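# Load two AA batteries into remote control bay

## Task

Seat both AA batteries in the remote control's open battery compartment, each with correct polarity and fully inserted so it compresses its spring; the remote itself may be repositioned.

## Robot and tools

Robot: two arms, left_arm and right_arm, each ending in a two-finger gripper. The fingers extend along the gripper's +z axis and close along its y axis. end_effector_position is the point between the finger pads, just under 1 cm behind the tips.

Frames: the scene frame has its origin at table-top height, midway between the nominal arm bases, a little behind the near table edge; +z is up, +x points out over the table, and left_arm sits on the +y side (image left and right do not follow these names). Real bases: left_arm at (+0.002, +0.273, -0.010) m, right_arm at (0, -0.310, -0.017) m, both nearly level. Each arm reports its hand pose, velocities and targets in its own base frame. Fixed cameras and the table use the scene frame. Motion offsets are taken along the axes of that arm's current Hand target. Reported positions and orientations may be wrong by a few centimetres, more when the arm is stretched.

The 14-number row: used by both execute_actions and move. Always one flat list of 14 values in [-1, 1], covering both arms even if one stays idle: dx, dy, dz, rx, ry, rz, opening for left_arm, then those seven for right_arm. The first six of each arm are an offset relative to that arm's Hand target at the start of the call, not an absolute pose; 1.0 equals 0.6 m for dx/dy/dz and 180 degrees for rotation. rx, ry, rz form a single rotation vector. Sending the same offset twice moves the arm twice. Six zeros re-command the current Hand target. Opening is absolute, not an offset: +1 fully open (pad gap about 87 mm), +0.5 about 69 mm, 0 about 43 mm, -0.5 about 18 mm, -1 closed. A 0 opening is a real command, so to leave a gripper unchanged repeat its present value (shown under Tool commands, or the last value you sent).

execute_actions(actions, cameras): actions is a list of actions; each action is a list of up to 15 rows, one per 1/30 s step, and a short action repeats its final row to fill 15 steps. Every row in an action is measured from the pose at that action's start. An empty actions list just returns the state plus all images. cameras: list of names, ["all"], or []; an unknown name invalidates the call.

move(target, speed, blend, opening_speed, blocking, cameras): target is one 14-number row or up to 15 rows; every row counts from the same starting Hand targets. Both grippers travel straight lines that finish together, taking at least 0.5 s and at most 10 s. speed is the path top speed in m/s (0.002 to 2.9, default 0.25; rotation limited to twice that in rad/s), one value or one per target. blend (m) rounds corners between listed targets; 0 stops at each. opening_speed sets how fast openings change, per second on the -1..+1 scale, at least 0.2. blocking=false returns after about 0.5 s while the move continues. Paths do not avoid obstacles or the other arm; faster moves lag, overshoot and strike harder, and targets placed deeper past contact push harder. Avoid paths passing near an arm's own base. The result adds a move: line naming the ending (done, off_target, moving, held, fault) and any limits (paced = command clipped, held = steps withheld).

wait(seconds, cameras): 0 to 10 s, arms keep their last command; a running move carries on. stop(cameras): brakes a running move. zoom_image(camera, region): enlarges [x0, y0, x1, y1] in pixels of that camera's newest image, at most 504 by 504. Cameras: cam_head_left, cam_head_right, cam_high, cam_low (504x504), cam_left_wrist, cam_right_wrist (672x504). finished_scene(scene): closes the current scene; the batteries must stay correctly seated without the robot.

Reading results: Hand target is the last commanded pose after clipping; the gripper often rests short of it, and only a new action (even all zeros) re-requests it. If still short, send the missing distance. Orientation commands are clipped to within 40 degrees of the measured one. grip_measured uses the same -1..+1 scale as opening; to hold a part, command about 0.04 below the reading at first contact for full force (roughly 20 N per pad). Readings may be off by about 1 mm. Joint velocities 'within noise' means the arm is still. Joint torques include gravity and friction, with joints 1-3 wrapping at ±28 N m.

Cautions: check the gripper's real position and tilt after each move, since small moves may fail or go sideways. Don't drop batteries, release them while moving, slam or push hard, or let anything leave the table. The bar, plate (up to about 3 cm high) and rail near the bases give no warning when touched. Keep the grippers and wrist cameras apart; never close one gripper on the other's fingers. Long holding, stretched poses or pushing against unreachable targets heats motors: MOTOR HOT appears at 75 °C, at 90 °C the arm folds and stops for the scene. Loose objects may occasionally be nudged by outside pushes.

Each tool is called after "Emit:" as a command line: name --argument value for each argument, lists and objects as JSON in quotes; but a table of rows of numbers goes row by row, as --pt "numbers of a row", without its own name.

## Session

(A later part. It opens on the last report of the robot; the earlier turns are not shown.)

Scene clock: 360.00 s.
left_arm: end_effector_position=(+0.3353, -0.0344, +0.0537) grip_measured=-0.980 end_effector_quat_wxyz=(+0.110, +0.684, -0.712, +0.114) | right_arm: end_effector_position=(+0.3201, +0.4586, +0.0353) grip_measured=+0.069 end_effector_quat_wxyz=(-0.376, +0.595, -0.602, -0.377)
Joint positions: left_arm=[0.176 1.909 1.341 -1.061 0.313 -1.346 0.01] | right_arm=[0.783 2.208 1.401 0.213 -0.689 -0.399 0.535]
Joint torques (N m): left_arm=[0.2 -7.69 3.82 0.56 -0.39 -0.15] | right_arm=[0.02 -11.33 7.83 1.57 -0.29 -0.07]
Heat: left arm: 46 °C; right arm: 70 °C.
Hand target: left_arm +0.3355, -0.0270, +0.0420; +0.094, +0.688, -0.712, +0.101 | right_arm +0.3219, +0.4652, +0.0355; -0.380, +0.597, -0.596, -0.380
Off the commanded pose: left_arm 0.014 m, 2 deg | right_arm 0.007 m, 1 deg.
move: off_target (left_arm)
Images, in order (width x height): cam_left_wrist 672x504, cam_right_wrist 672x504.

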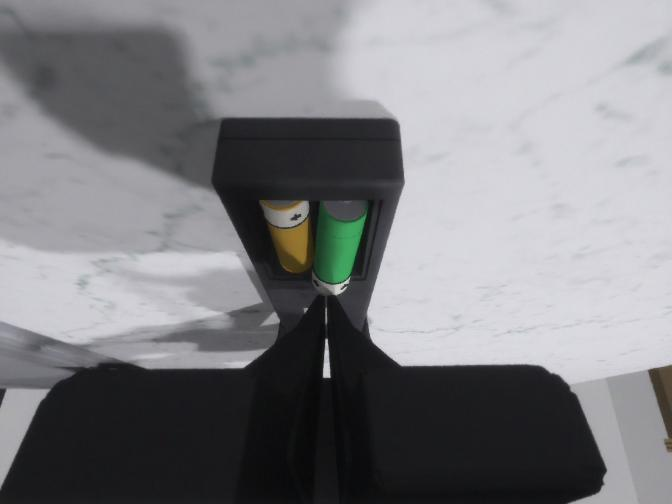

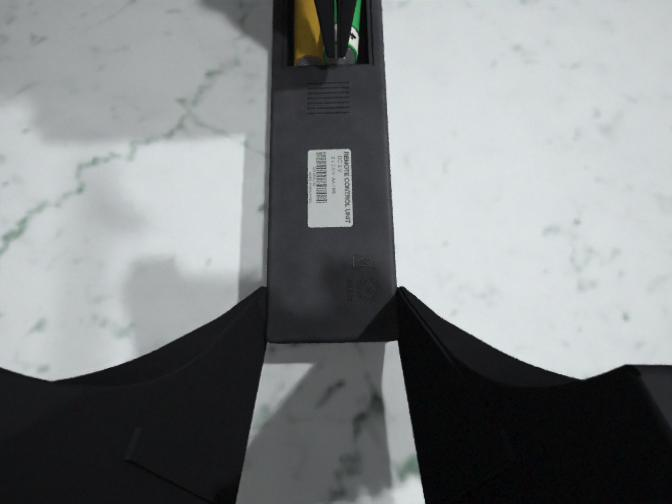

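Emit:
move --pt "0.0159 -0.0008 -0.056 0 0 0 -0.98 0 0 0 0 0 0 -0.05" --pt "0.015 -0.0173 -0.0698 0 0 0 -0.3 0 0 0 0 0 0 -0.05" --pt "-0.0005 -0.0165 -0.0152 0 0 0 -0.3 0 0 0 0 0 0 -0.05" --speed '[0.1, 0.1, 0.06]' --blend '[0.004, 0, 0]' --opening_speed 1.0 --cameras '["cam_left_wrist", "cam_right_wrist"]'

Emit:
zoom_image --camera "cam_left_wrist" --region '[250, 180, 410, 340]'

Emit:
zoom_image --camera "cam_right_wrist" --region '[270, 0, 390, 90]'

Scene clock: 364.90 s.
left_arm: end_effector_position=(+0.3449, -0.0295, +0.0541) grip_measured=-0.300 end_effector_quat_wxyz=(+0.101, +0.685, -0.714, +0.107) | right_arm: end_effector_position=(+0.3201, +0.4586, +0.0353) grip_measured=+0.069 end_effector_quat_wxyz=(-0.376, +0.595, -0.602, -0.377)
Joint positions: left_arm=[0.175 1.938 1.392 -1.075 0.291 -1.346 0.35] | right_arm=[0.783 2.208 1.401 0.213 -0.689 -0.399 0.535]
Joint torques (N m): left_arm=[0.54 -8.27 5.81 0.25 -0.12 -0.13] | right_arm=[0.02 -11.33 7.83 1.57 -0.29 -0.06]
Heat: left arm: 46 °C; right arm: 69 °C.
Hand target: left_arm +0.3454, -0.0245, +0.0508; +0.094, +0.688, -0.712, +0.101 | right_arm +0.3219, +0.4652, +0.0355; -0.380, +0.597, -0.596, -0.380
Off the commanded pose: left_arm 0.006 m, 1 deg | right_arm 0.007 m, 1 deg.
move: done
Images, in order (width x height): cam_left_wrist 672x504, cam_right_wrist 672x504.

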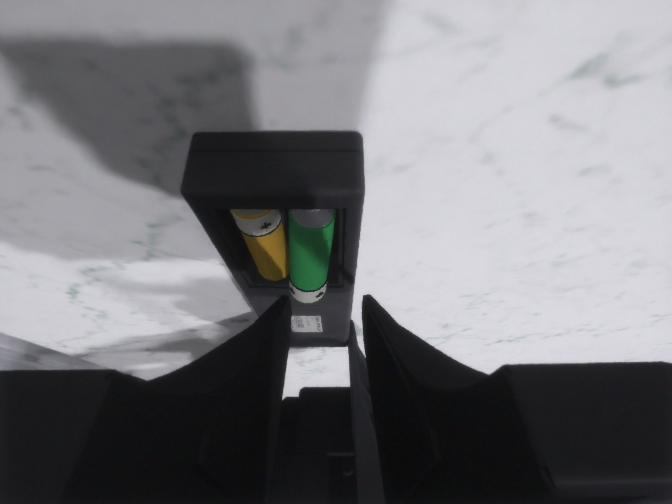

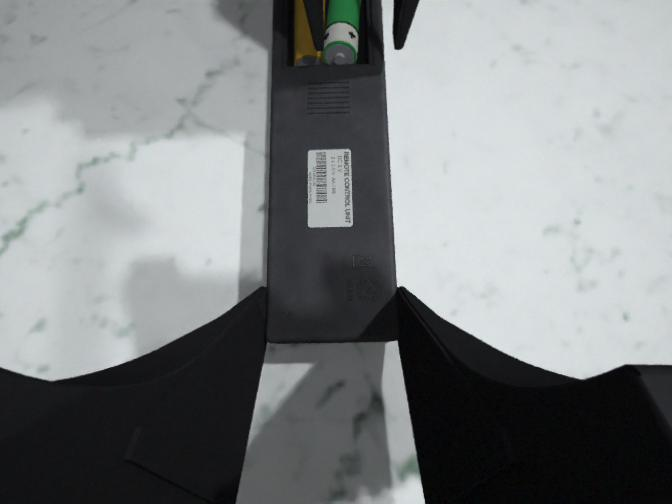

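Scaled by 3.150.

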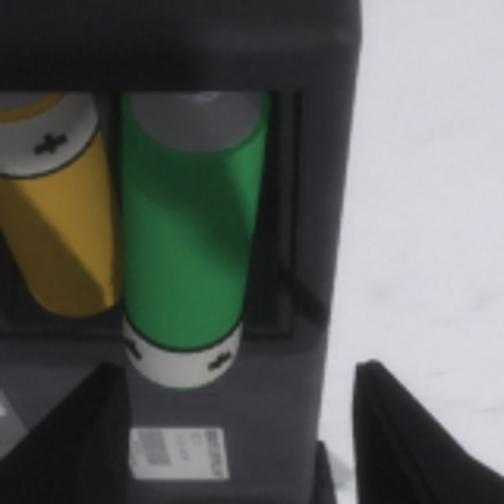

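Scaled by 4.200.

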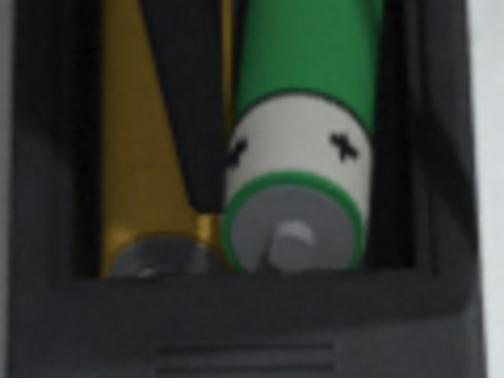

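Emit:
move --pt "0.0113 0.0245 -0.049 0 0 0 -0.3 0 0 0 0 0 0 -0.05" --pt "-0.0018 0.0052 0.0072 0 0 0 -0.3 0 0 0 0 0 0 -0.05" --speed '[0.1, 0.05]' --blend '[0.002, 0]' --cameras '["cam_right_wrist"]'

Emit:
zoom_image --camera "cam_right_wrist" --region '[270, 0, 420, 90]'

Scene clock: 367.87 s.
left_arm: end_effector_position=(+0.3422, -0.0272, +0.0497) grip_measured=-0.300 end_effector_quat_wxyz=(+0.100, +0.688, -0.711, +0.107) | right_arm: end_effector_position=(+0.3201, +0.4586, +0.0353) grip_measured=+0.069 end_effector_quat_wxyz=(-0.376, +0.595, -0.602, -0.377)
Joint positions: left_arm=[0.183 1.933 1.366 -1.054 0.29 -1.346 0.35] | right_arm=[0.783 2.208 1.401 0.213 -0.689 -0.399 0.535]
Joint torques (N m): left_arm=[-0.05 -8.17 5.67 0.25 -0.12 -0.11] | right_arm=[0.02 -11.33 7.83 1.57 -0.29 -0.06]
Heat: left arm: 46 °C; right arm: 69 °C.
Hand target: left_arm +0.3423, -0.0246, +0.0463; +0.094, +0.688, -0.712, +0.101 | right_arm +0.3219, +0.4652, +0.0355; -0.380, +0.597, -0.596, -0.380
Off the commanded pose: left_arm 0.004 m, 1 deg | right_arm 0.007 m, 1 deg.
move: done
Images, in order (width x height): cam_right_wrist 672x504.

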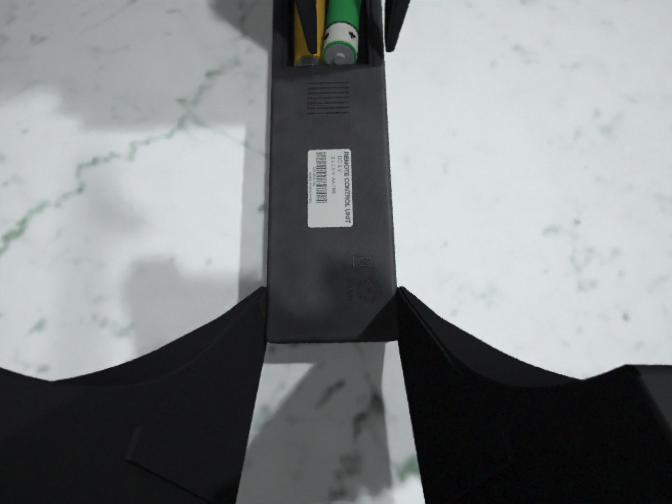

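Scaled by 3.360.

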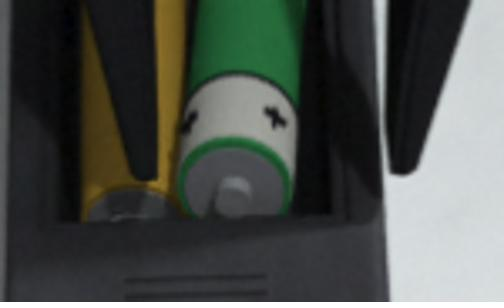

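Emit:
move --target '[0, 0, 0, 0, 0, 0, -0.75, 0, 0, 0, 0, 0, 0, -0.05]' --speed 0.05 --opening_speed 0.5 --cameras '["cam_left_wrist", "cam_right_wrist"]'

Emit:
zoom_image --camera "cam_left_wrist" --region '[250, 180, 410, 340]'

Emit:
zoom_image --camera "cam_right_wrist" --region '[270, 0, 390, 90]'

Scene clock: 369.53 s.
left_arm: end_effector_position=(+0.3402, -0.0273, +0.0497) grip_measured=-0.643 end_effector_quat_wxyz=(+0.103, +0.688, -0.711, +0.104) | right_arm: end_effector_position=(+0.3206, +0.4585, +0.0351) grip_measured=+0.069 end_effector_quat_wxyz=(-0.377, +0.594, -0.603, -0.376)
Joint positions: left_arm=[0.183 1.933 1.366 -1.063 0.288 -1.346 0.178] | right_arm=[0.783 2.208 1.401 0.213 -0.686 -0.398 0.535]
Joint torques (N m): left_arm=[-0.05 -8.28 5.7 0.34 -0.12 -0.13] | right_arm=[0.02 -11.33 7.83 1.57 -0.32 -0.07]
Heat: left arm: 46 °C; right arm: 69 °C.
Hand target: left_arm +0.3423, -0.0246, +0.0463; +0.094, +0.688, -0.712, +0.101 | right_arm +0.3219, +0.4653, +0.0355; -0.380, +0.597, -0.596, -0.380
Off the commanded pose: left_arm 0.005 m, 1 deg | right_arm 0.007 m, 1 deg.
move: done
Images, in order (width x height): cam_left_wrist 672x504, cam_right_wrist 672x504.

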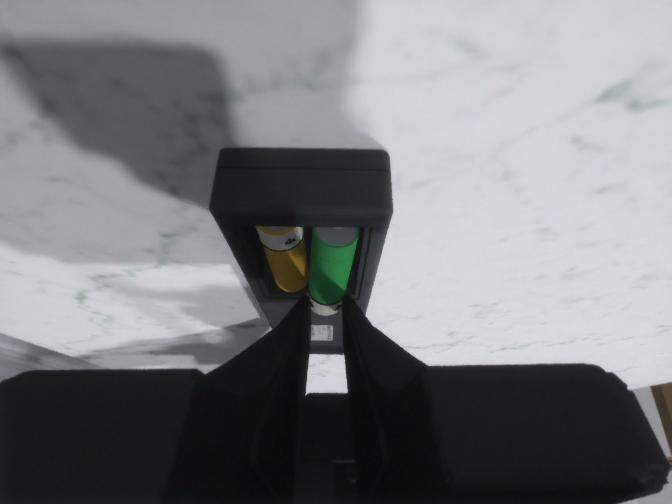

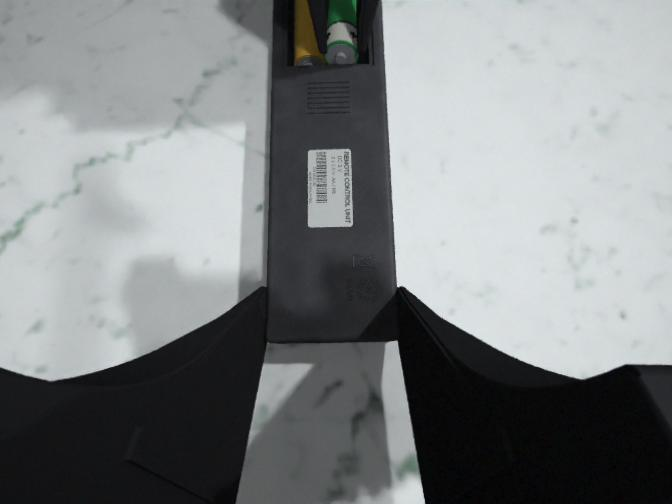

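Scaled by 3.150.

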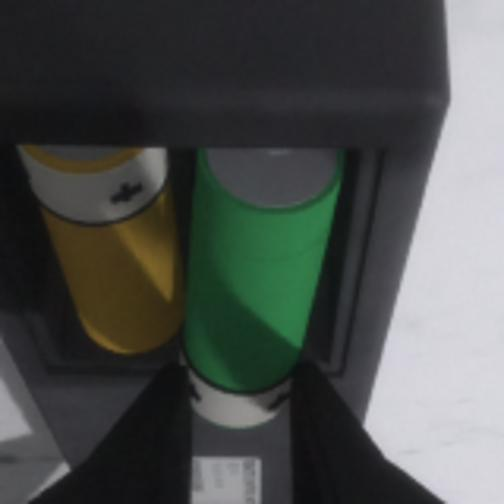

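Scaled by 4.200.

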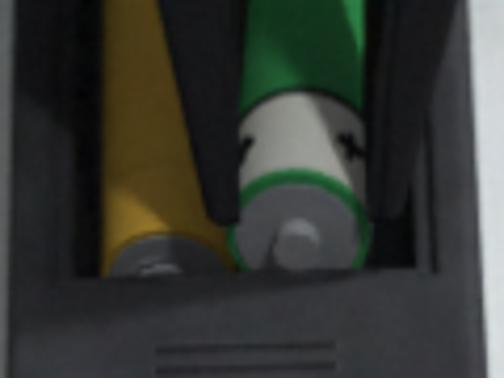

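Emit:
move --target '[0, -0.0140, 0.002, 0, 0, 0, -0.75, 0, 0, 0, 0, 0, 0, -0.05]' --speed 0.04 --cameras '["cam_left_wrist", "cam_right_wrist"]'

Emit:
zoom_image --camera "cam_left_wrist" --region '[250, 180, 410, 340]'

Emit:
zoom_image --camera "cam_right_wrist" --region '[270, 0, 390, 90]'

Scene clock: 370.93 s.
left_arm: end_effector_position=(+0.3402, -0.0274, +0.0486) grip_measured=-0.643 end_effector_quat_wxyz=(+0.108, +0.688, -0.710, +0.101) | right_arm: end_effector_position=(+0.3206, +0.4585, +0.0351) grip_measured=+0.069 end_effector_quat_wxyz=(-0.377, +0.594, -0.603, -0.376)
Joint positions: left_arm=[0.183 1.944 1.377 -1.074 0.288 -1.346 0.178] | right_arm=[0.783 2.208 1.401 0.213 -0.686 -0.398 0.535]
Joint torques (N m): left_arm=[-0.57 -6.75 8.28 0.42 -0.14 -0.16] | right_arm=[0.02 -11.34 7.83 1.57 -0.32 -0.07]
Heat: left arm: 46 °C; right arm: 69 °C.
Hand target: left_arm +0.3507, -0.0252, +0.0452; +0.094, +0.688, -0.712, +0.101 | right_arm +0.3219, +0.4653, +0.0355; -0.380, +0.597, -0.596, -0.380
Off the commanded pose: left_arm 0.011 m, 2 deg | right_arm 0.007 m, 1 deg.
move: off_target (left_arm)
Images, in order (width x height): cam_left_wrist 672x504, cam_right_wrist 672x504.

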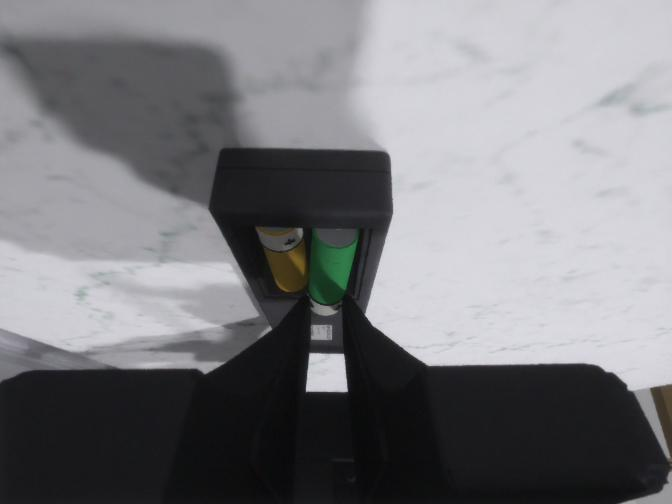

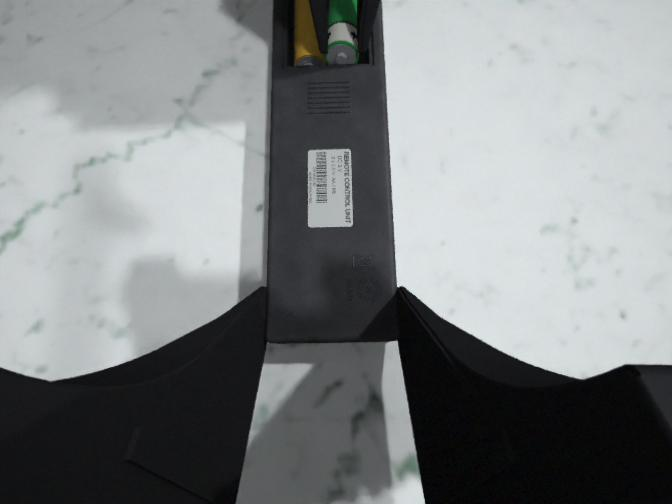

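Scaled by 3.150.

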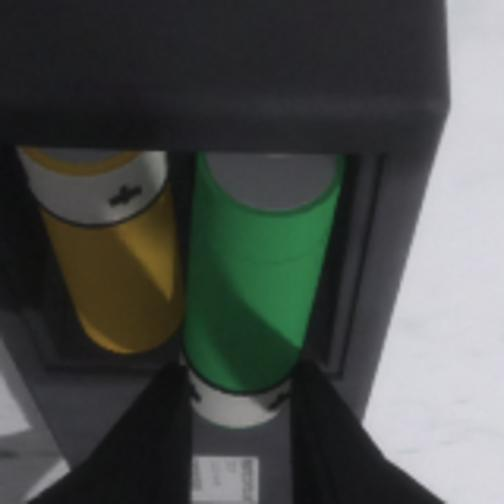

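Scaled by 4.200.

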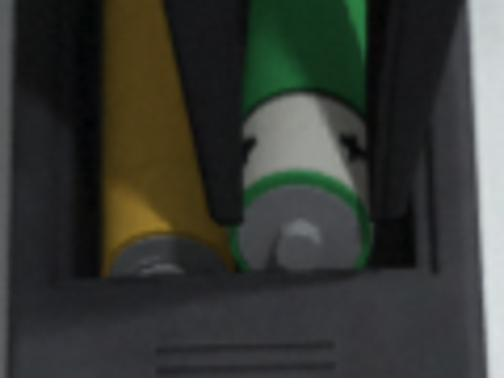

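Emit:
move --target '[0.0035, 0.0098, -0.0195, 0, 0, 0, -0.75, 0, 0, 0, 0, 0, 0, -0.05]' --speed 0.04 --cameras '["cam_right_wrist"]'

Emit:
zoom_image --camera "cam_right_wrist" --region '[270, 0, 390, 90]'

Scene clock: 372.80 s.
left_arm: end_effector_position=(+0.3398, -0.0275, +0.0491) grip_measured=-0.643 end_effector_quat_wxyz=(+0.109, +0.688, -0.710, +0.100) | right_arm: end_effector_position=(+0.3206, +0.4585, +0.0351) grip_measured=+0.069 end_effector_quat_wxyz=(-0.377, +0.594, -0.603, -0.376)
Joint positions: left_arm=[0.183 1.944 1.378 -1.078 0.288 -1.346 0.178] | right_arm=[0.783 2.208 1.401 0.213 -0.686 -0.398 0.535]
Joint torques (N m): left_arm=[0.06 -9.52 8.23 0.06 -0.12 -0.13] | right_arm=[0.02 -11.34 7.83 1.57 -0.32 -0.08]
Heat: left arm: 46 °C; right arm: 69 °C.
Hand target: left_arm +0.3447, -0.0238, +0.0570; +0.094, +0.688, -0.712, +0.101 | right_arm +0.3219, +0.4653, +0.0355; -0.380, +0.597, -0.596, -0.380
Off the commanded pose: left_arm 0.010 m, 2 deg | right_arm 0.007 m, 1 deg.
move: done
Images, in order (width x height): cam_right_wrist 672x504.

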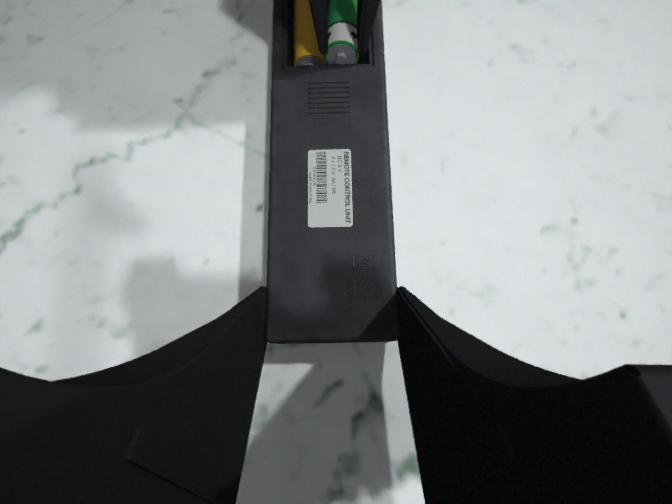

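Scaled by 4.200.

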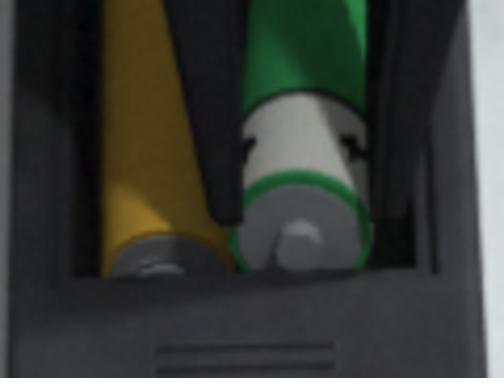

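Emit:
move --target '[0.0030, 0.0, -0.0110, 0, 0, 0, -0.75, 0, 0, 0, 0, 0, 0, -0.05]' --speed 0.03 --cameras '["cam_right_wrist"]'

Emit:
zoom_image --camera "cam_right_wrist" --region '[270, 0, 390, 90]'

Scene clock: 373.93 s.
left_arm: end_effector_position=(+0.3390, -0.0271, +0.0499) grip_measured=-0.645 end_effector_quat_wxyz=(+0.110, +0.689, -0.710, +0.097) | right_arm: end_effector_position=(+0.3206, +0.4585, +0.0351) grip_measured=+0.069 end_effector_quat_wxyz=(-0.377, +0.594, -0.603, -0.376)
Joint positions: left_arm=[0.183 1.944 1.383 -1.087 0.285 -1.346 0.178] | right_arm=[0.783 2.208 1.401 0.213 -0.686 -0.398 0.535]
Joint torques (N m): left_arm=[-0.06 -10.5 9.33 -0.1 -0.05 -0.13] | right_arm=[-0.09 -11.33 7.84 1.57 -0.32 -0.08]
Heat: left arm: 46 °C; right arm: 69 °C.
Hand target: left_arm +0.3447, -0.0238, +0.0638; +0.094, +0.688, -0.712, +0.101 | right_arm +0.3219, +0.4653, +0.0355; -0.380, +0.597, -0.596, -0.380
Off the commanded pose: left_arm 0.015 m, 2 deg | right_arm 0.007 m, 1 deg.
move: off_target (left_arm)
Images, in order (width x height): cam_right_wrist 672x504.

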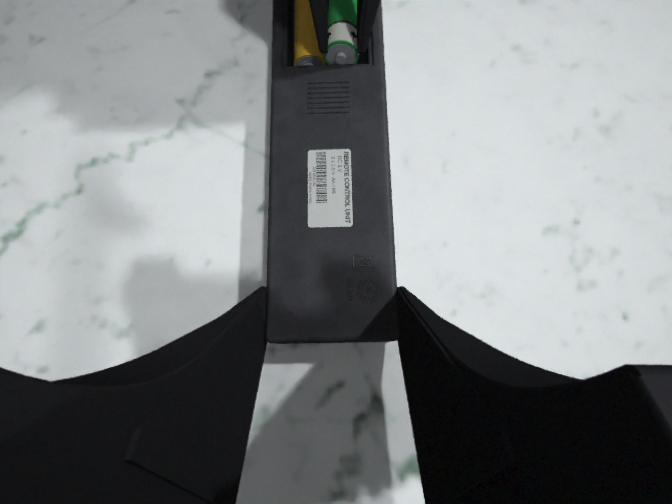

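Scaled by 4.200.

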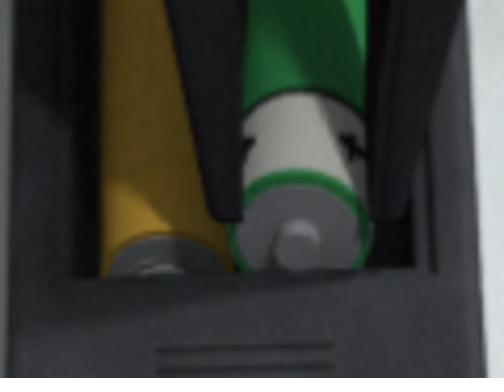

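Emit:
move --target '[-0.0240, 0.0010, -0.0070, 0, 0, 0, -0.78, 0, 0, 0, 0, 0, 0, -0.05]' --speed 0.04 --cameras '["cam_right_wrist"]'

Emit:
zoom_image --camera "cam_right_wrist" --region '[270, 0, 390, 90]'

Scene clock: 376.30 s.
left_arm: end_effector_position=(+0.3386, -0.0160, +0.0564) grip_measured=-0.780 end_effector_quat_wxyz=(+0.111, +0.691, -0.708, +0.100) | right_arm: end_effector_position=(+0.3179, +0.4606, +0.0353) grip_measured=+0.069 end_effector_quat_wxyz=(-0.376, +0.596, -0.601, -0.377)
Joint positions: left_arm=[0.217 1.944 1.407 -1.12 0.289 -1.317 0.11] | right_arm=[0.789 2.208 1.401 0.215 -0.686 -0.398 0.535]
Joint torques (N m): left_arm=[0.72 -9.14 9.17 0.07 -0.13 -0.01] | right_arm=[-0.46 -11.33 7.83 1.56 -0.32 -0.08]
Heat: left arm: 46 °C; right arm: 69 °C.
Hand target: left_arm +0.3445, -0.0088, +0.0640; +0.094, +0.688, -0.712, +0.101 | right_arm +0.3219, +0.4652, +0.0355; -0.380, +0.597, -0.596, -0.380
Off the commanded pose: left_arm 0.012 m, 2 deg | right_arm 0.006 m, 1 deg.
move: off_target (left_arm)
Images, in order (width x height): cam_right_wrist 672x504.

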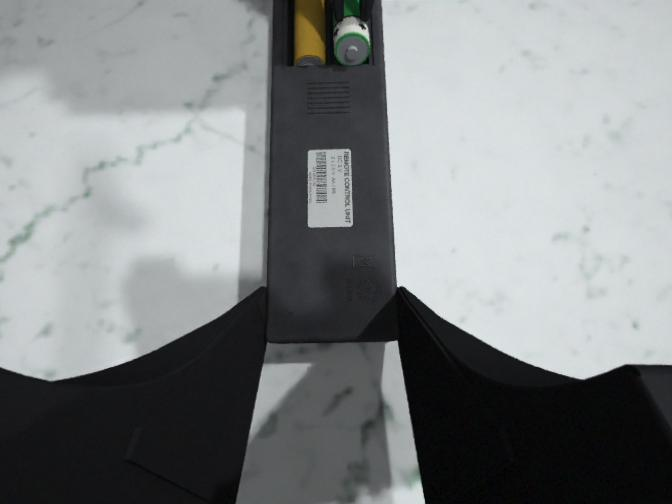

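Scaled by 4.200.

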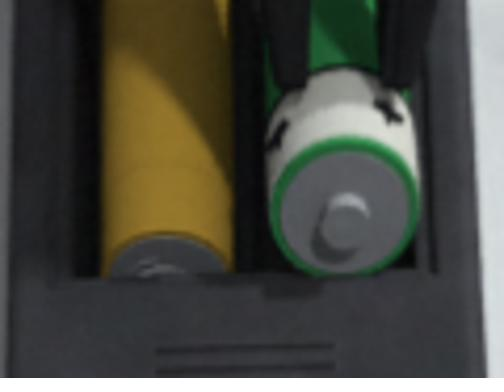

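Emit:
move --pt "0 0 0 0 0 0 -0.3 0 0 0 0 0 0 -0.05" --pt "0.0136 -0.0007 -0.048 0 0.02 0 -0.3 0 0 0 0 0 0 -0.05" --pt "0.0482 -0.0047 -0.0381 0 0.043 0 -0.3 0 0 0 0 0 0 -0.05" --pt "0.0302 -0.0038 0.025 0 0.043 0 -0.3 0 0 0 0 0 0 -0.05" --speed '[0.05, 0.1, 0.1, 0.05]' --blend '[0, 0.004, 0.003, 0]' --opening_speed 0.6 --cameras '["cam_left_wrist", "cam_right_wrist"]'

Emit:
zoom_image --camera "cam_left_wrist" --region '[250, 180, 410, 340]'

Emit:
zoom_image --camera "cam_right_wrist" --region '[270, 0, 390, 90]'

Scene clock: 380.97 s.
left_arm: end_effector_position=(+0.3452, -0.0297, +0.0556) grip_measured=-0.300 end_effector_quat_wxyz=(+0.141, +0.679, -0.706, +0.142) | right_arm: end_effector_position=(+0.3179, +0.4606, +0.0353) grip_measured=+0.069 end_effector_quat_wxyz=(-0.376, +0.596, -0.601, -0.377)
Joint positions: left_arm=[0.219 1.979 1.41 -1.099 0.391 -1.293 0.35] | right_arm=[0.789 2.208 1.401 0.215 -0.686 -0.398 0.535]
Joint torques (N m): left_arm=[0.25 -8.34 5.68 0.22 0.25 -0.11] | right_arm=[-0.46 -11.33 7.84 1.56 -0.32 -0.08]
Heat: left arm: 46 °C; right arm: 69 °C.
Hand target: left_arm +0.3463, -0.0303, +0.0545; +0.142, +0.680, -0.704, +0.147 | right_arm +0.3219, +0.4652, +0.0355; -0.380, +0.597, -0.596, -0.380
Off the commanded pose: left_arm 0.002 m, 1 deg | right_arm 0.006 m, 1 deg.
move: done
Images, in order (width x height): cam_left_wrist 672x504, cam_right_wrist 672x504.

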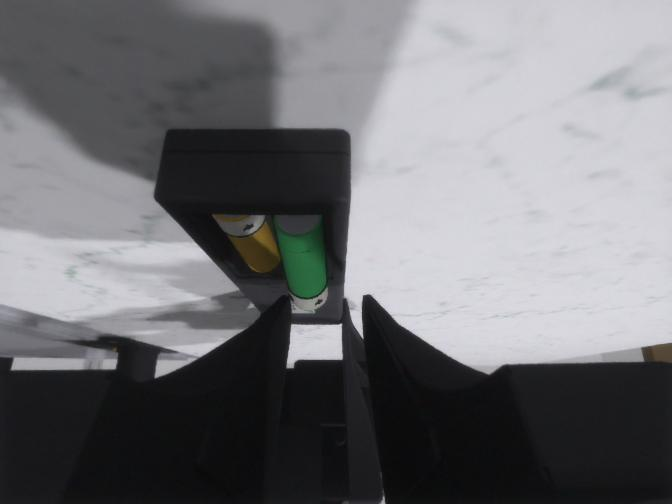

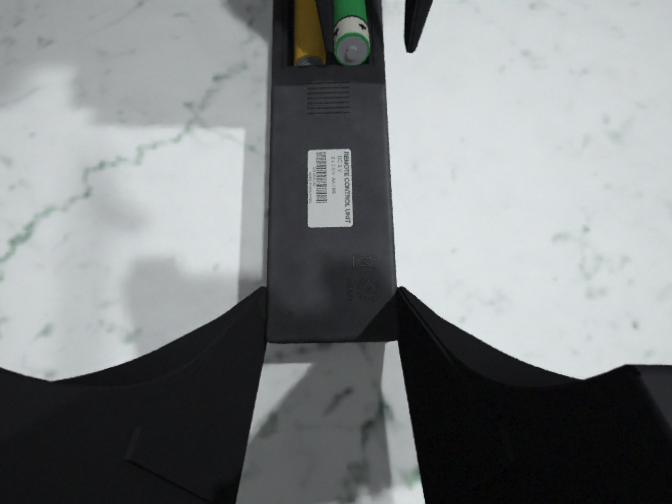

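Scaled by 3.150.

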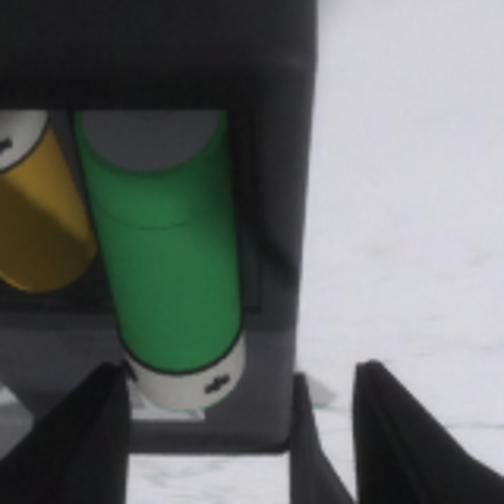

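Scaled by 4.200.

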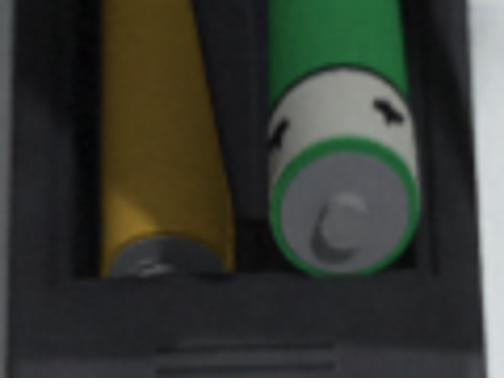

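Emit:
move --pt "0.016 0.026 -0.045 0 0 0 -0.3 0 0 0 0 0 0 -0.05" --pt "0.0009 0.0100 0.0005 0 0 0 -0.3 0 0 0 0 0 0 -0.05" --speed '[0.1, 0.05]' --blend '[0.003, 0]' --cameras '["cam_left_wrist", "cam_right_wrist"]'

Emit:
zoom_image --camera "cam_left_wrist" --region '[250, 180, 410, 340]'

Emit:
zoom_image --camera "cam_right_wrist" --region '[270, 0, 420, 90]'

Scene clock: 383.97 s.
left_arm: end_effector_position=(+0.3392, -0.0297, +0.0552) grip_measured=-0.300 end_effector_quat_wxyz=(+0.141, +0.680, -0.705, +0.142) | right_arm: end_effector_position=(+0.3179, +0.4606, +0.0353) grip_measured=+0.069 end_effector_quat_wxyz=(-0.376, +0.596, -0.601, -0.377)
Joint positions: left_arm=[0.223 1.959 1.379 -1.091 0.392 -1.293 0.35] | right_arm=[0.789 2.208 1.401 0.215 -0.686 -0.398 0.535]
Joint torques (N m): left_arm=[-0.01 -8.38 5.67 0.19 0.22 -0.08] | right_arm=[-0.46 -11.32 7.83 1.56 -0.32 -0.08]
Heat: left arm: 46 °C; right arm: 69 °C.
Hand target: left_arm +0.3402, -0.0308, +0.0543; +0.142, +0.680, -0.704, +0.147 | right_arm +0.3219, +0.4652, +0.0355; -0.380, +0.597, -0.596, -0.380
Off the commanded pose: left_arm 0.002 m, 1 deg | right_arm 0.006 m, 1 deg.
move: done
Images, in order (width x height): cam_left_wrist 672x504, cam_right_wrist 672x504.

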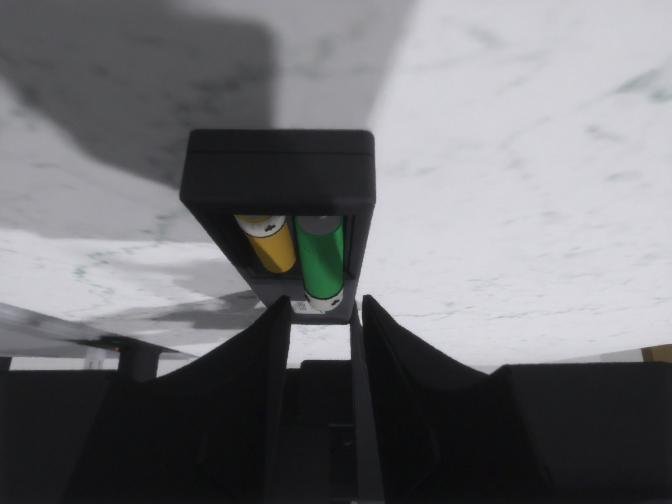

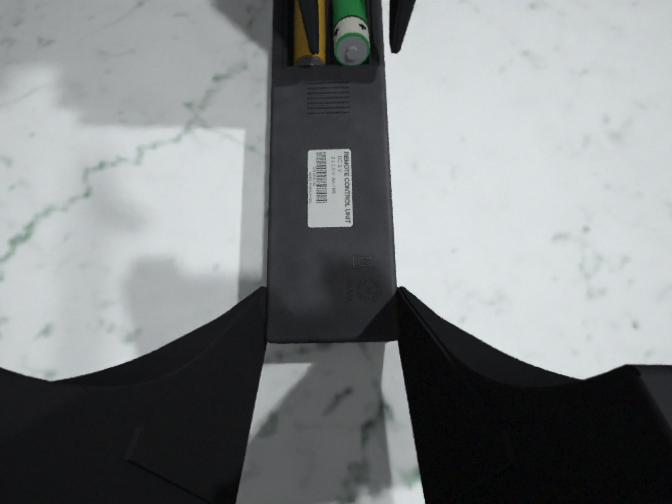

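Scaled by 3.150.

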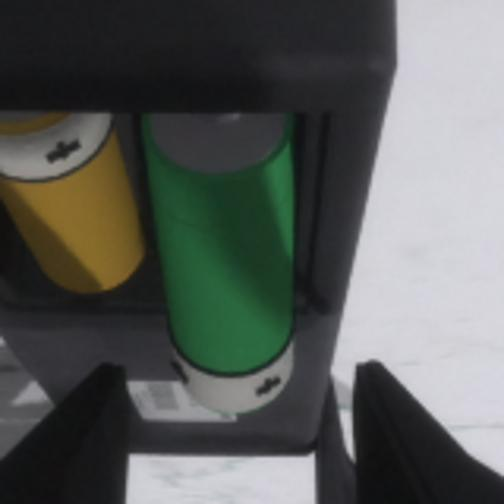

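Scaled by 3.360.

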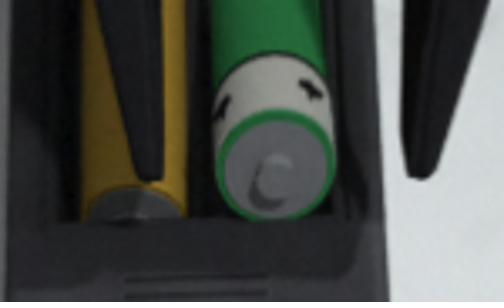

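Emit:
move --target '[0, 0, 0, 0, 0, 0, -0.76, 0, 0, 0, 0, 0, 0, -0.05]' --speed 0.05 --opening_speed 0.5

Scene clock: 386.60 s.
left_arm: end_effector_position=(+0.3393, -0.0298, +0.0553) grip_measured=-0.652 end_effector_quat_wxyz=(+0.141, +0.680, -0.705, +0.143) | right_arm: end_effector_position=(+0.3179, +0.4606, +0.0353) grip_measured=+0.069 end_effector_quat_wxyz=(-0.376, +0.596, -0.601, -0.377)
Joint positions: left_arm=[0.223 1.959 1.379 -1.091 0.393 -1.293 0.174] | right_arm=[0.789 2.208 1.401 0.215 -0.686 -0.398 0.535]
Joint torques (N m): left_arm=[0.16 -8.34 5.75 0.21 0.23 -0.08] | right_arm=[-0.46 -11.33 7.84 1.56 -0.32 -0.08]
Heat: left arm: 46 °C; right arm: 69 °C.
Hand target: left_arm +0.3401, -0.0308, +0.0543; +0.142, +0.680, -0.704, +0.147 | right_arm +0.3219, +0.4652, +0.0355; -0.380, +0.597, -0.596, -0.380
Off the commanded pose: left_arm 0.002 m, 0 deg | right_arm 0.006 m, 1 deg.
move: done

Emit:
move --pt "0 0 0 0 0 0 -0.45 0 0 0 0 0 0 -0.05" --pt "-0.0016 0 0.0037 0 0 0 -0.45 0 0 0 0 0 0 -0.05" --pt "-0.0016 0 0.0037 0 0 0 -0.76 0 0 0 0 0 0 -0.05" --speed '[0.05, 0.04, 0.05]' --opening_speed 0.6

Scene clock: 389.23 s.
left_arm: end_effector_position=(+0.3413, -0.0298, +0.0553) grip_measured=-0.655 end_effector_quat_wxyz=(+0.138, +0.680, -0.705, +0.146) | right_arm: end_effector_position=(+0.3179, +0.4606, +0.0353) grip_measured=+0.069 end_effector_quat_wxyz=(-0.376, +0.596, -0.601, -0.377)
Joint positions: left_arm=[0.223 1.959 1.379 -1.082 0.396 -1.293 0.172] | right_arm=[0.789 2.208 1.401 0.215 -0.686 -0.398 0.535]
Joint torques (N m): left_arm=[0.01 -8.14 5.19 0.16 0.16 -0.11] | right_arm=[-0.44 -11.32 7.84 1.56 -0.32 -0.08]
Heat: left arm: 46 °C; right arm: 69 °C.
Hand target: left_arm +0.3403, -0.0308, +0.0519; +0.142, +0.680, -0.704, +0.147 | right_arm +0.3218, +0.4653, +0.0355; -0.380, +0.597, -0.596, -0.380
Off the commanded pose: left_arm 0.004 m, 0 deg | right_arm 0.006 m, 1 deg.
move: done

Emit:
move --pt "0 0 0 0 0 0 -0.45 0 0 0 0 0 0 -0.05" --pt "-0.0024 0 0.0056 0 0 0 -0.45 0 0 0 0 0 0 -0.05" --pt "-0.0024 0 0.0056 0 0 0 -0.76 0 0 0 0 0 0 -0.05" --speed '[0.05, 0.04, 0.05]' --opening_speed 0.6 --cameras '["cam_left_wrist", "cam_right_wrist"]'

Emit:
zoom_image --camera "cam_right_wrist" --region '[270, 0, 390, 90]'

Scene clock: 392.17 s.
left_arm: end_effector_position=(+0.3404, -0.0300, +0.0505) grip_measured=-0.622 end_effector_quat_wxyz=(+0.140, +0.680, -0.705, +0.145) | right_arm: end_effector_position=(+0.3179, +0.4606, +0.0353) grip_measured=+0.069 end_effector_quat_wxyz=(-0.376, +0.596, -0.601, -0.377)
Joint positions: left_arm=[0.223 1.964 1.366 -1.067 0.396 -1.293 0.189] | right_arm=[0.789 2.208 1.401 0.215 -0.686 -0.398 0.535]
Joint torques (N m): left_arm=[0.03 -8.14 5.61 0.18 0.18 -0.11] | right_arm=[-0.44 -11.32 7.84 1.56 -0.32 -0.08]
Heat: left arm: 46 °C; right arm: 68 °C.
Hand target: left_arm +0.3402, -0.0308, +0.0483; +0.142, +0.680, -0.704, +0.147 | right_arm +0.3218, +0.4653, +0.0355; -0.380, +0.597, -0.596, -0.380
Off the commanded pose: left_arm 0.002 m, 0 deg | right_arm 0.006 m, 1 deg.
move: done
Images, in order (width x height): cam_left_wrist 672x504, cam_right_wrist 672x504.

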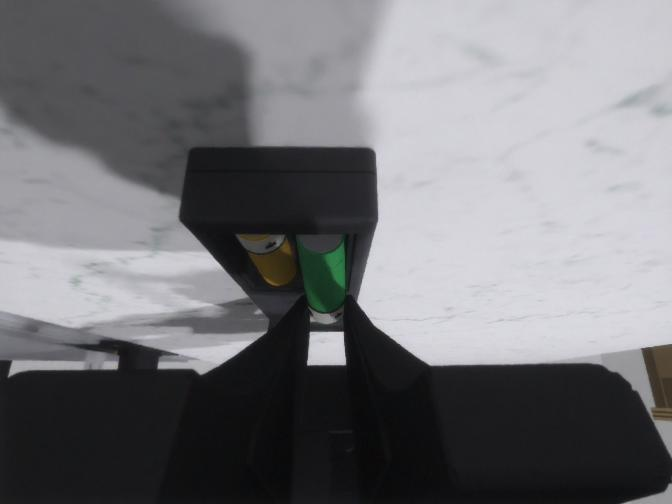

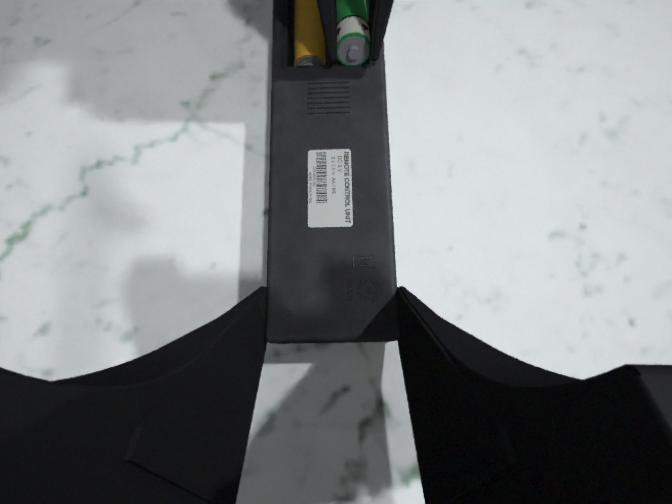

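Scaled by 4.200.

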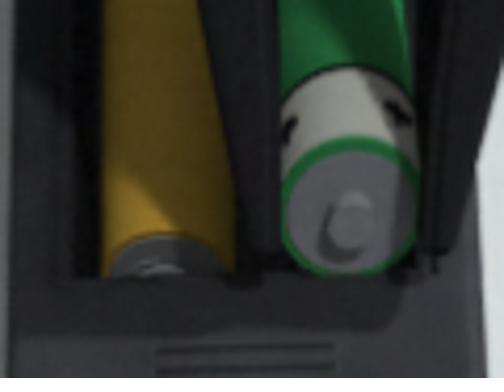

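Emit:
move --target '[-0.0362, 0.0013, -0.0085, 0, 0, 0, -0.80, 0.0049, 0, -0.0106, 0, 0, 0, -0.05]' --speed 0.05 --cameras '["cam_right_wrist"]'

Emit:
zoom_image --camera "cam_right_wrist" --region '[270, 0, 390, 90]'

Scene clock: 394.17 s.
left_arm: end_effector_position=(+0.3375, -0.0257, +0.0497) grip_measured=-0.622 end_effector_quat_wxyz=(+0.160, +0.674, -0.702, +0.165) | right_arm: end_effector_position=(+0.3187, +0.4601, +0.0357) grip_measured=+0.069 end_effector_quat_wxyz=(-0.377, +0.595, -0.601, -0.378)
Joint positions: left_arm=[0.26 1.987 1.366 -1.08 0.448 -1.242 0.189] | right_arm=[0.787 2.208 1.401 0.216 -0.688 -0.398 0.535]
Joint torques (N m): left_arm=[1.94 -7.47 7.88 0.09 -0.42 0.01] | right_arm=[-1.11 -12.81 5.87 1.58 -0.38 -0.17]
Heat: left arm: 46 °C; right arm: 69 °C.
Hand target: left_arm +0.3402, -0.0088, +0.0443; +0.142, +0.680, -0.704, +0.147 | right_arm +0.3219, +0.4582, +0.0354; -0.380, +0.597, -0.596, -0.380
Off the commanded pose: left_arm 0.018 m, 3 deg | right_arm 0.004 m, 1 deg.
move: off_target (left_arm)
Images, in order (width x height): cam_right_wrist 672x504.

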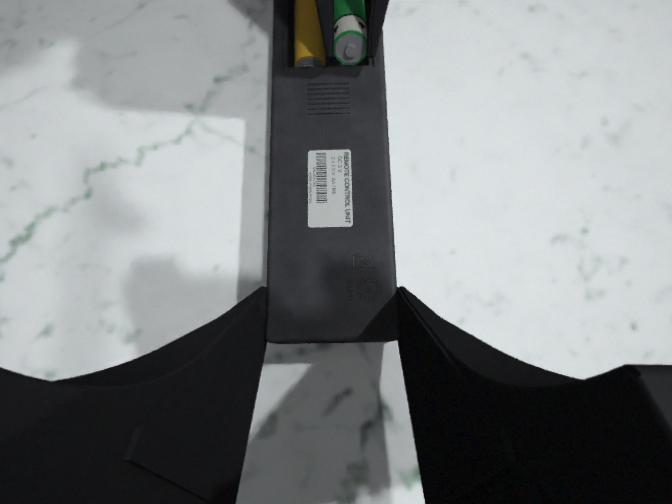

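Scaled by 4.200.

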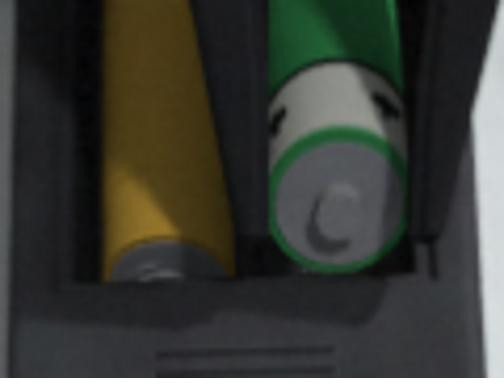

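Emit:
move --target '[-0.0180, 0.0006, 0.0030, 0, 0, 0, -0.80, 0, 0, 0, 0, 0, 0, -0.05]' --speed 0.05 --cameras '["cam_right_wrist"]'

Emit:
zoom_image --camera "cam_right_wrist" --region '[270, 0, 390, 90]'

Scene clock: 395.50 s.
left_arm: end_effector_position=(+0.3360, -0.0234, +0.0479) grip_measured=-0.622 end_effector_quat_wxyz=(+0.172, +0.672, -0.699, +0.175) | right_arm: end_effector_position=(+0.3184, +0.4605, +0.0363) grip_measured=+0.069 end_effector_quat_wxyz=(-0.377, +0.596, -0.599, -0.379)
Joint positions: left_arm=[0.278 2.004 1.366 -1.086 0.473 -1.216 0.189] | right_arm=[0.787 2.208 1.401 0.218 -0.692 -0.398 0.535]
Joint torques (N m): left_arm=[2.3 -7.49 8.44 0.13 -0.74 0.01] | right_arm=[-1.11 -12.81 5.87 1.56 -0.35 -0.17]
Heat: left arm: 46 °C; right arm: 69 °C.
Hand target: left_arm +0.3403, +0.0004, +0.0383; +0.142, +0.680, -0.704, +0.147 | right_arm +0.3219, +0.4582, +0.0355; -0.380, +0.597, -0.596, -0.380
Off the commanded pose: left_arm 0.026 m, 5 deg | right_arm 0.004 m, 0 deg.
move: off_target (left_arm)
Images, in order (width x height): cam_right_wrist 672x504.

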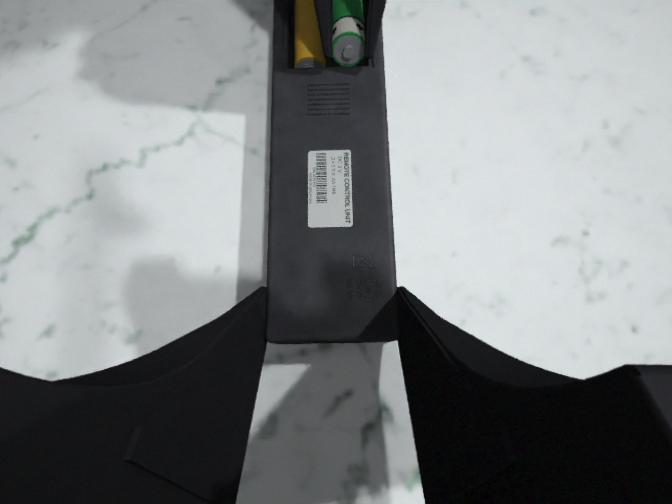

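Scaled by 4.200.

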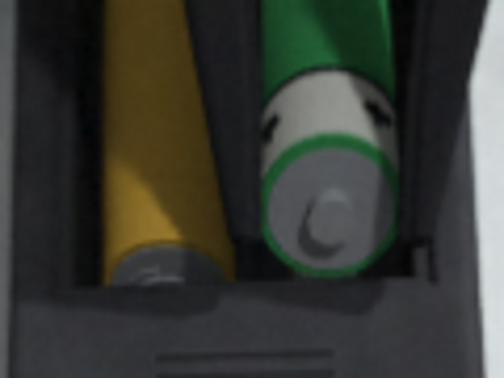

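Emit:
move --target '[-0.0075, 0.0003, 0.0056, 0, -0.035, 0, -0.80, 0, 0, 0, 0, 0, 0, -0.05]' --speed 0.05 --cameras '["cam_right_wrist"]'

Emit:
zoom_image --camera "cam_right_wrist" --region '[270, 0, 390, 90]'

Scene clock: 397.43 s.
left_arm: end_effector_position=(+0.3342, -0.0234, +0.0439) grip_measured=-0.622 end_effector_quat_wxyz=(+0.161, +0.672, -0.707, +0.152) | right_arm: end_effector_position=(+0.3180, +0.4608, +0.0363) grip_measured=+0.069 end_effector_quat_wxyz=(-0.377, +0.596, -0.599, -0.380)
Joint positions: left_arm=[0.258 1.998 1.366 -1.085 0.423 -1.232 0.189] | right_arm=[0.788 2.208 1.401 0.219 -0.692 -0.398 0.535]
Joint torques (N m): left_arm=[1.29 -10.07 6.28 0.46 -1.28 -0.35] | right_arm=[-1.17 -12.81 5.87 1.56 -0.34 -0.17]
Heat: left arm: 47 °C; right arm: 69 °C.
Hand target: left_arm +0.3403, +0.0031, +0.0335; +0.103, +0.687, -0.711, +0.109 | right_arm +0.3219, +0.4582, +0.0355; -0.380, +0.597, -0.596, -0.380
Off the commanded pose: left_arm 0.029 m, 8 deg | right_arm 0.005 m, 0 deg.
move: off_target (left_arm)
Images, in order (width x height): cam_right_wrist 672x504.

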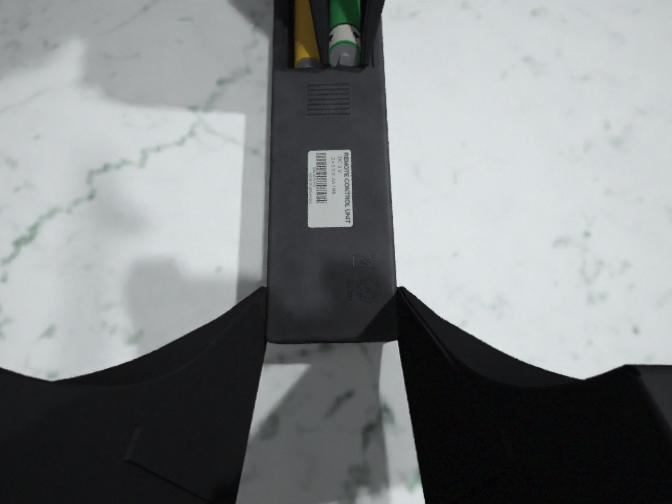

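Scaled by 4.200.

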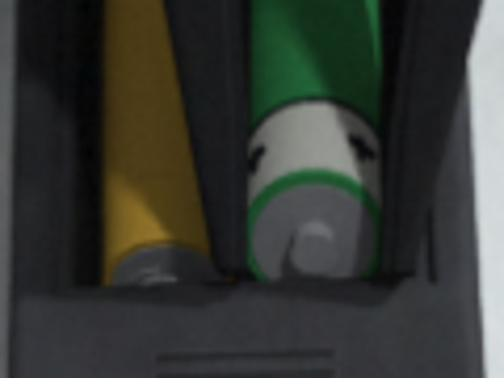

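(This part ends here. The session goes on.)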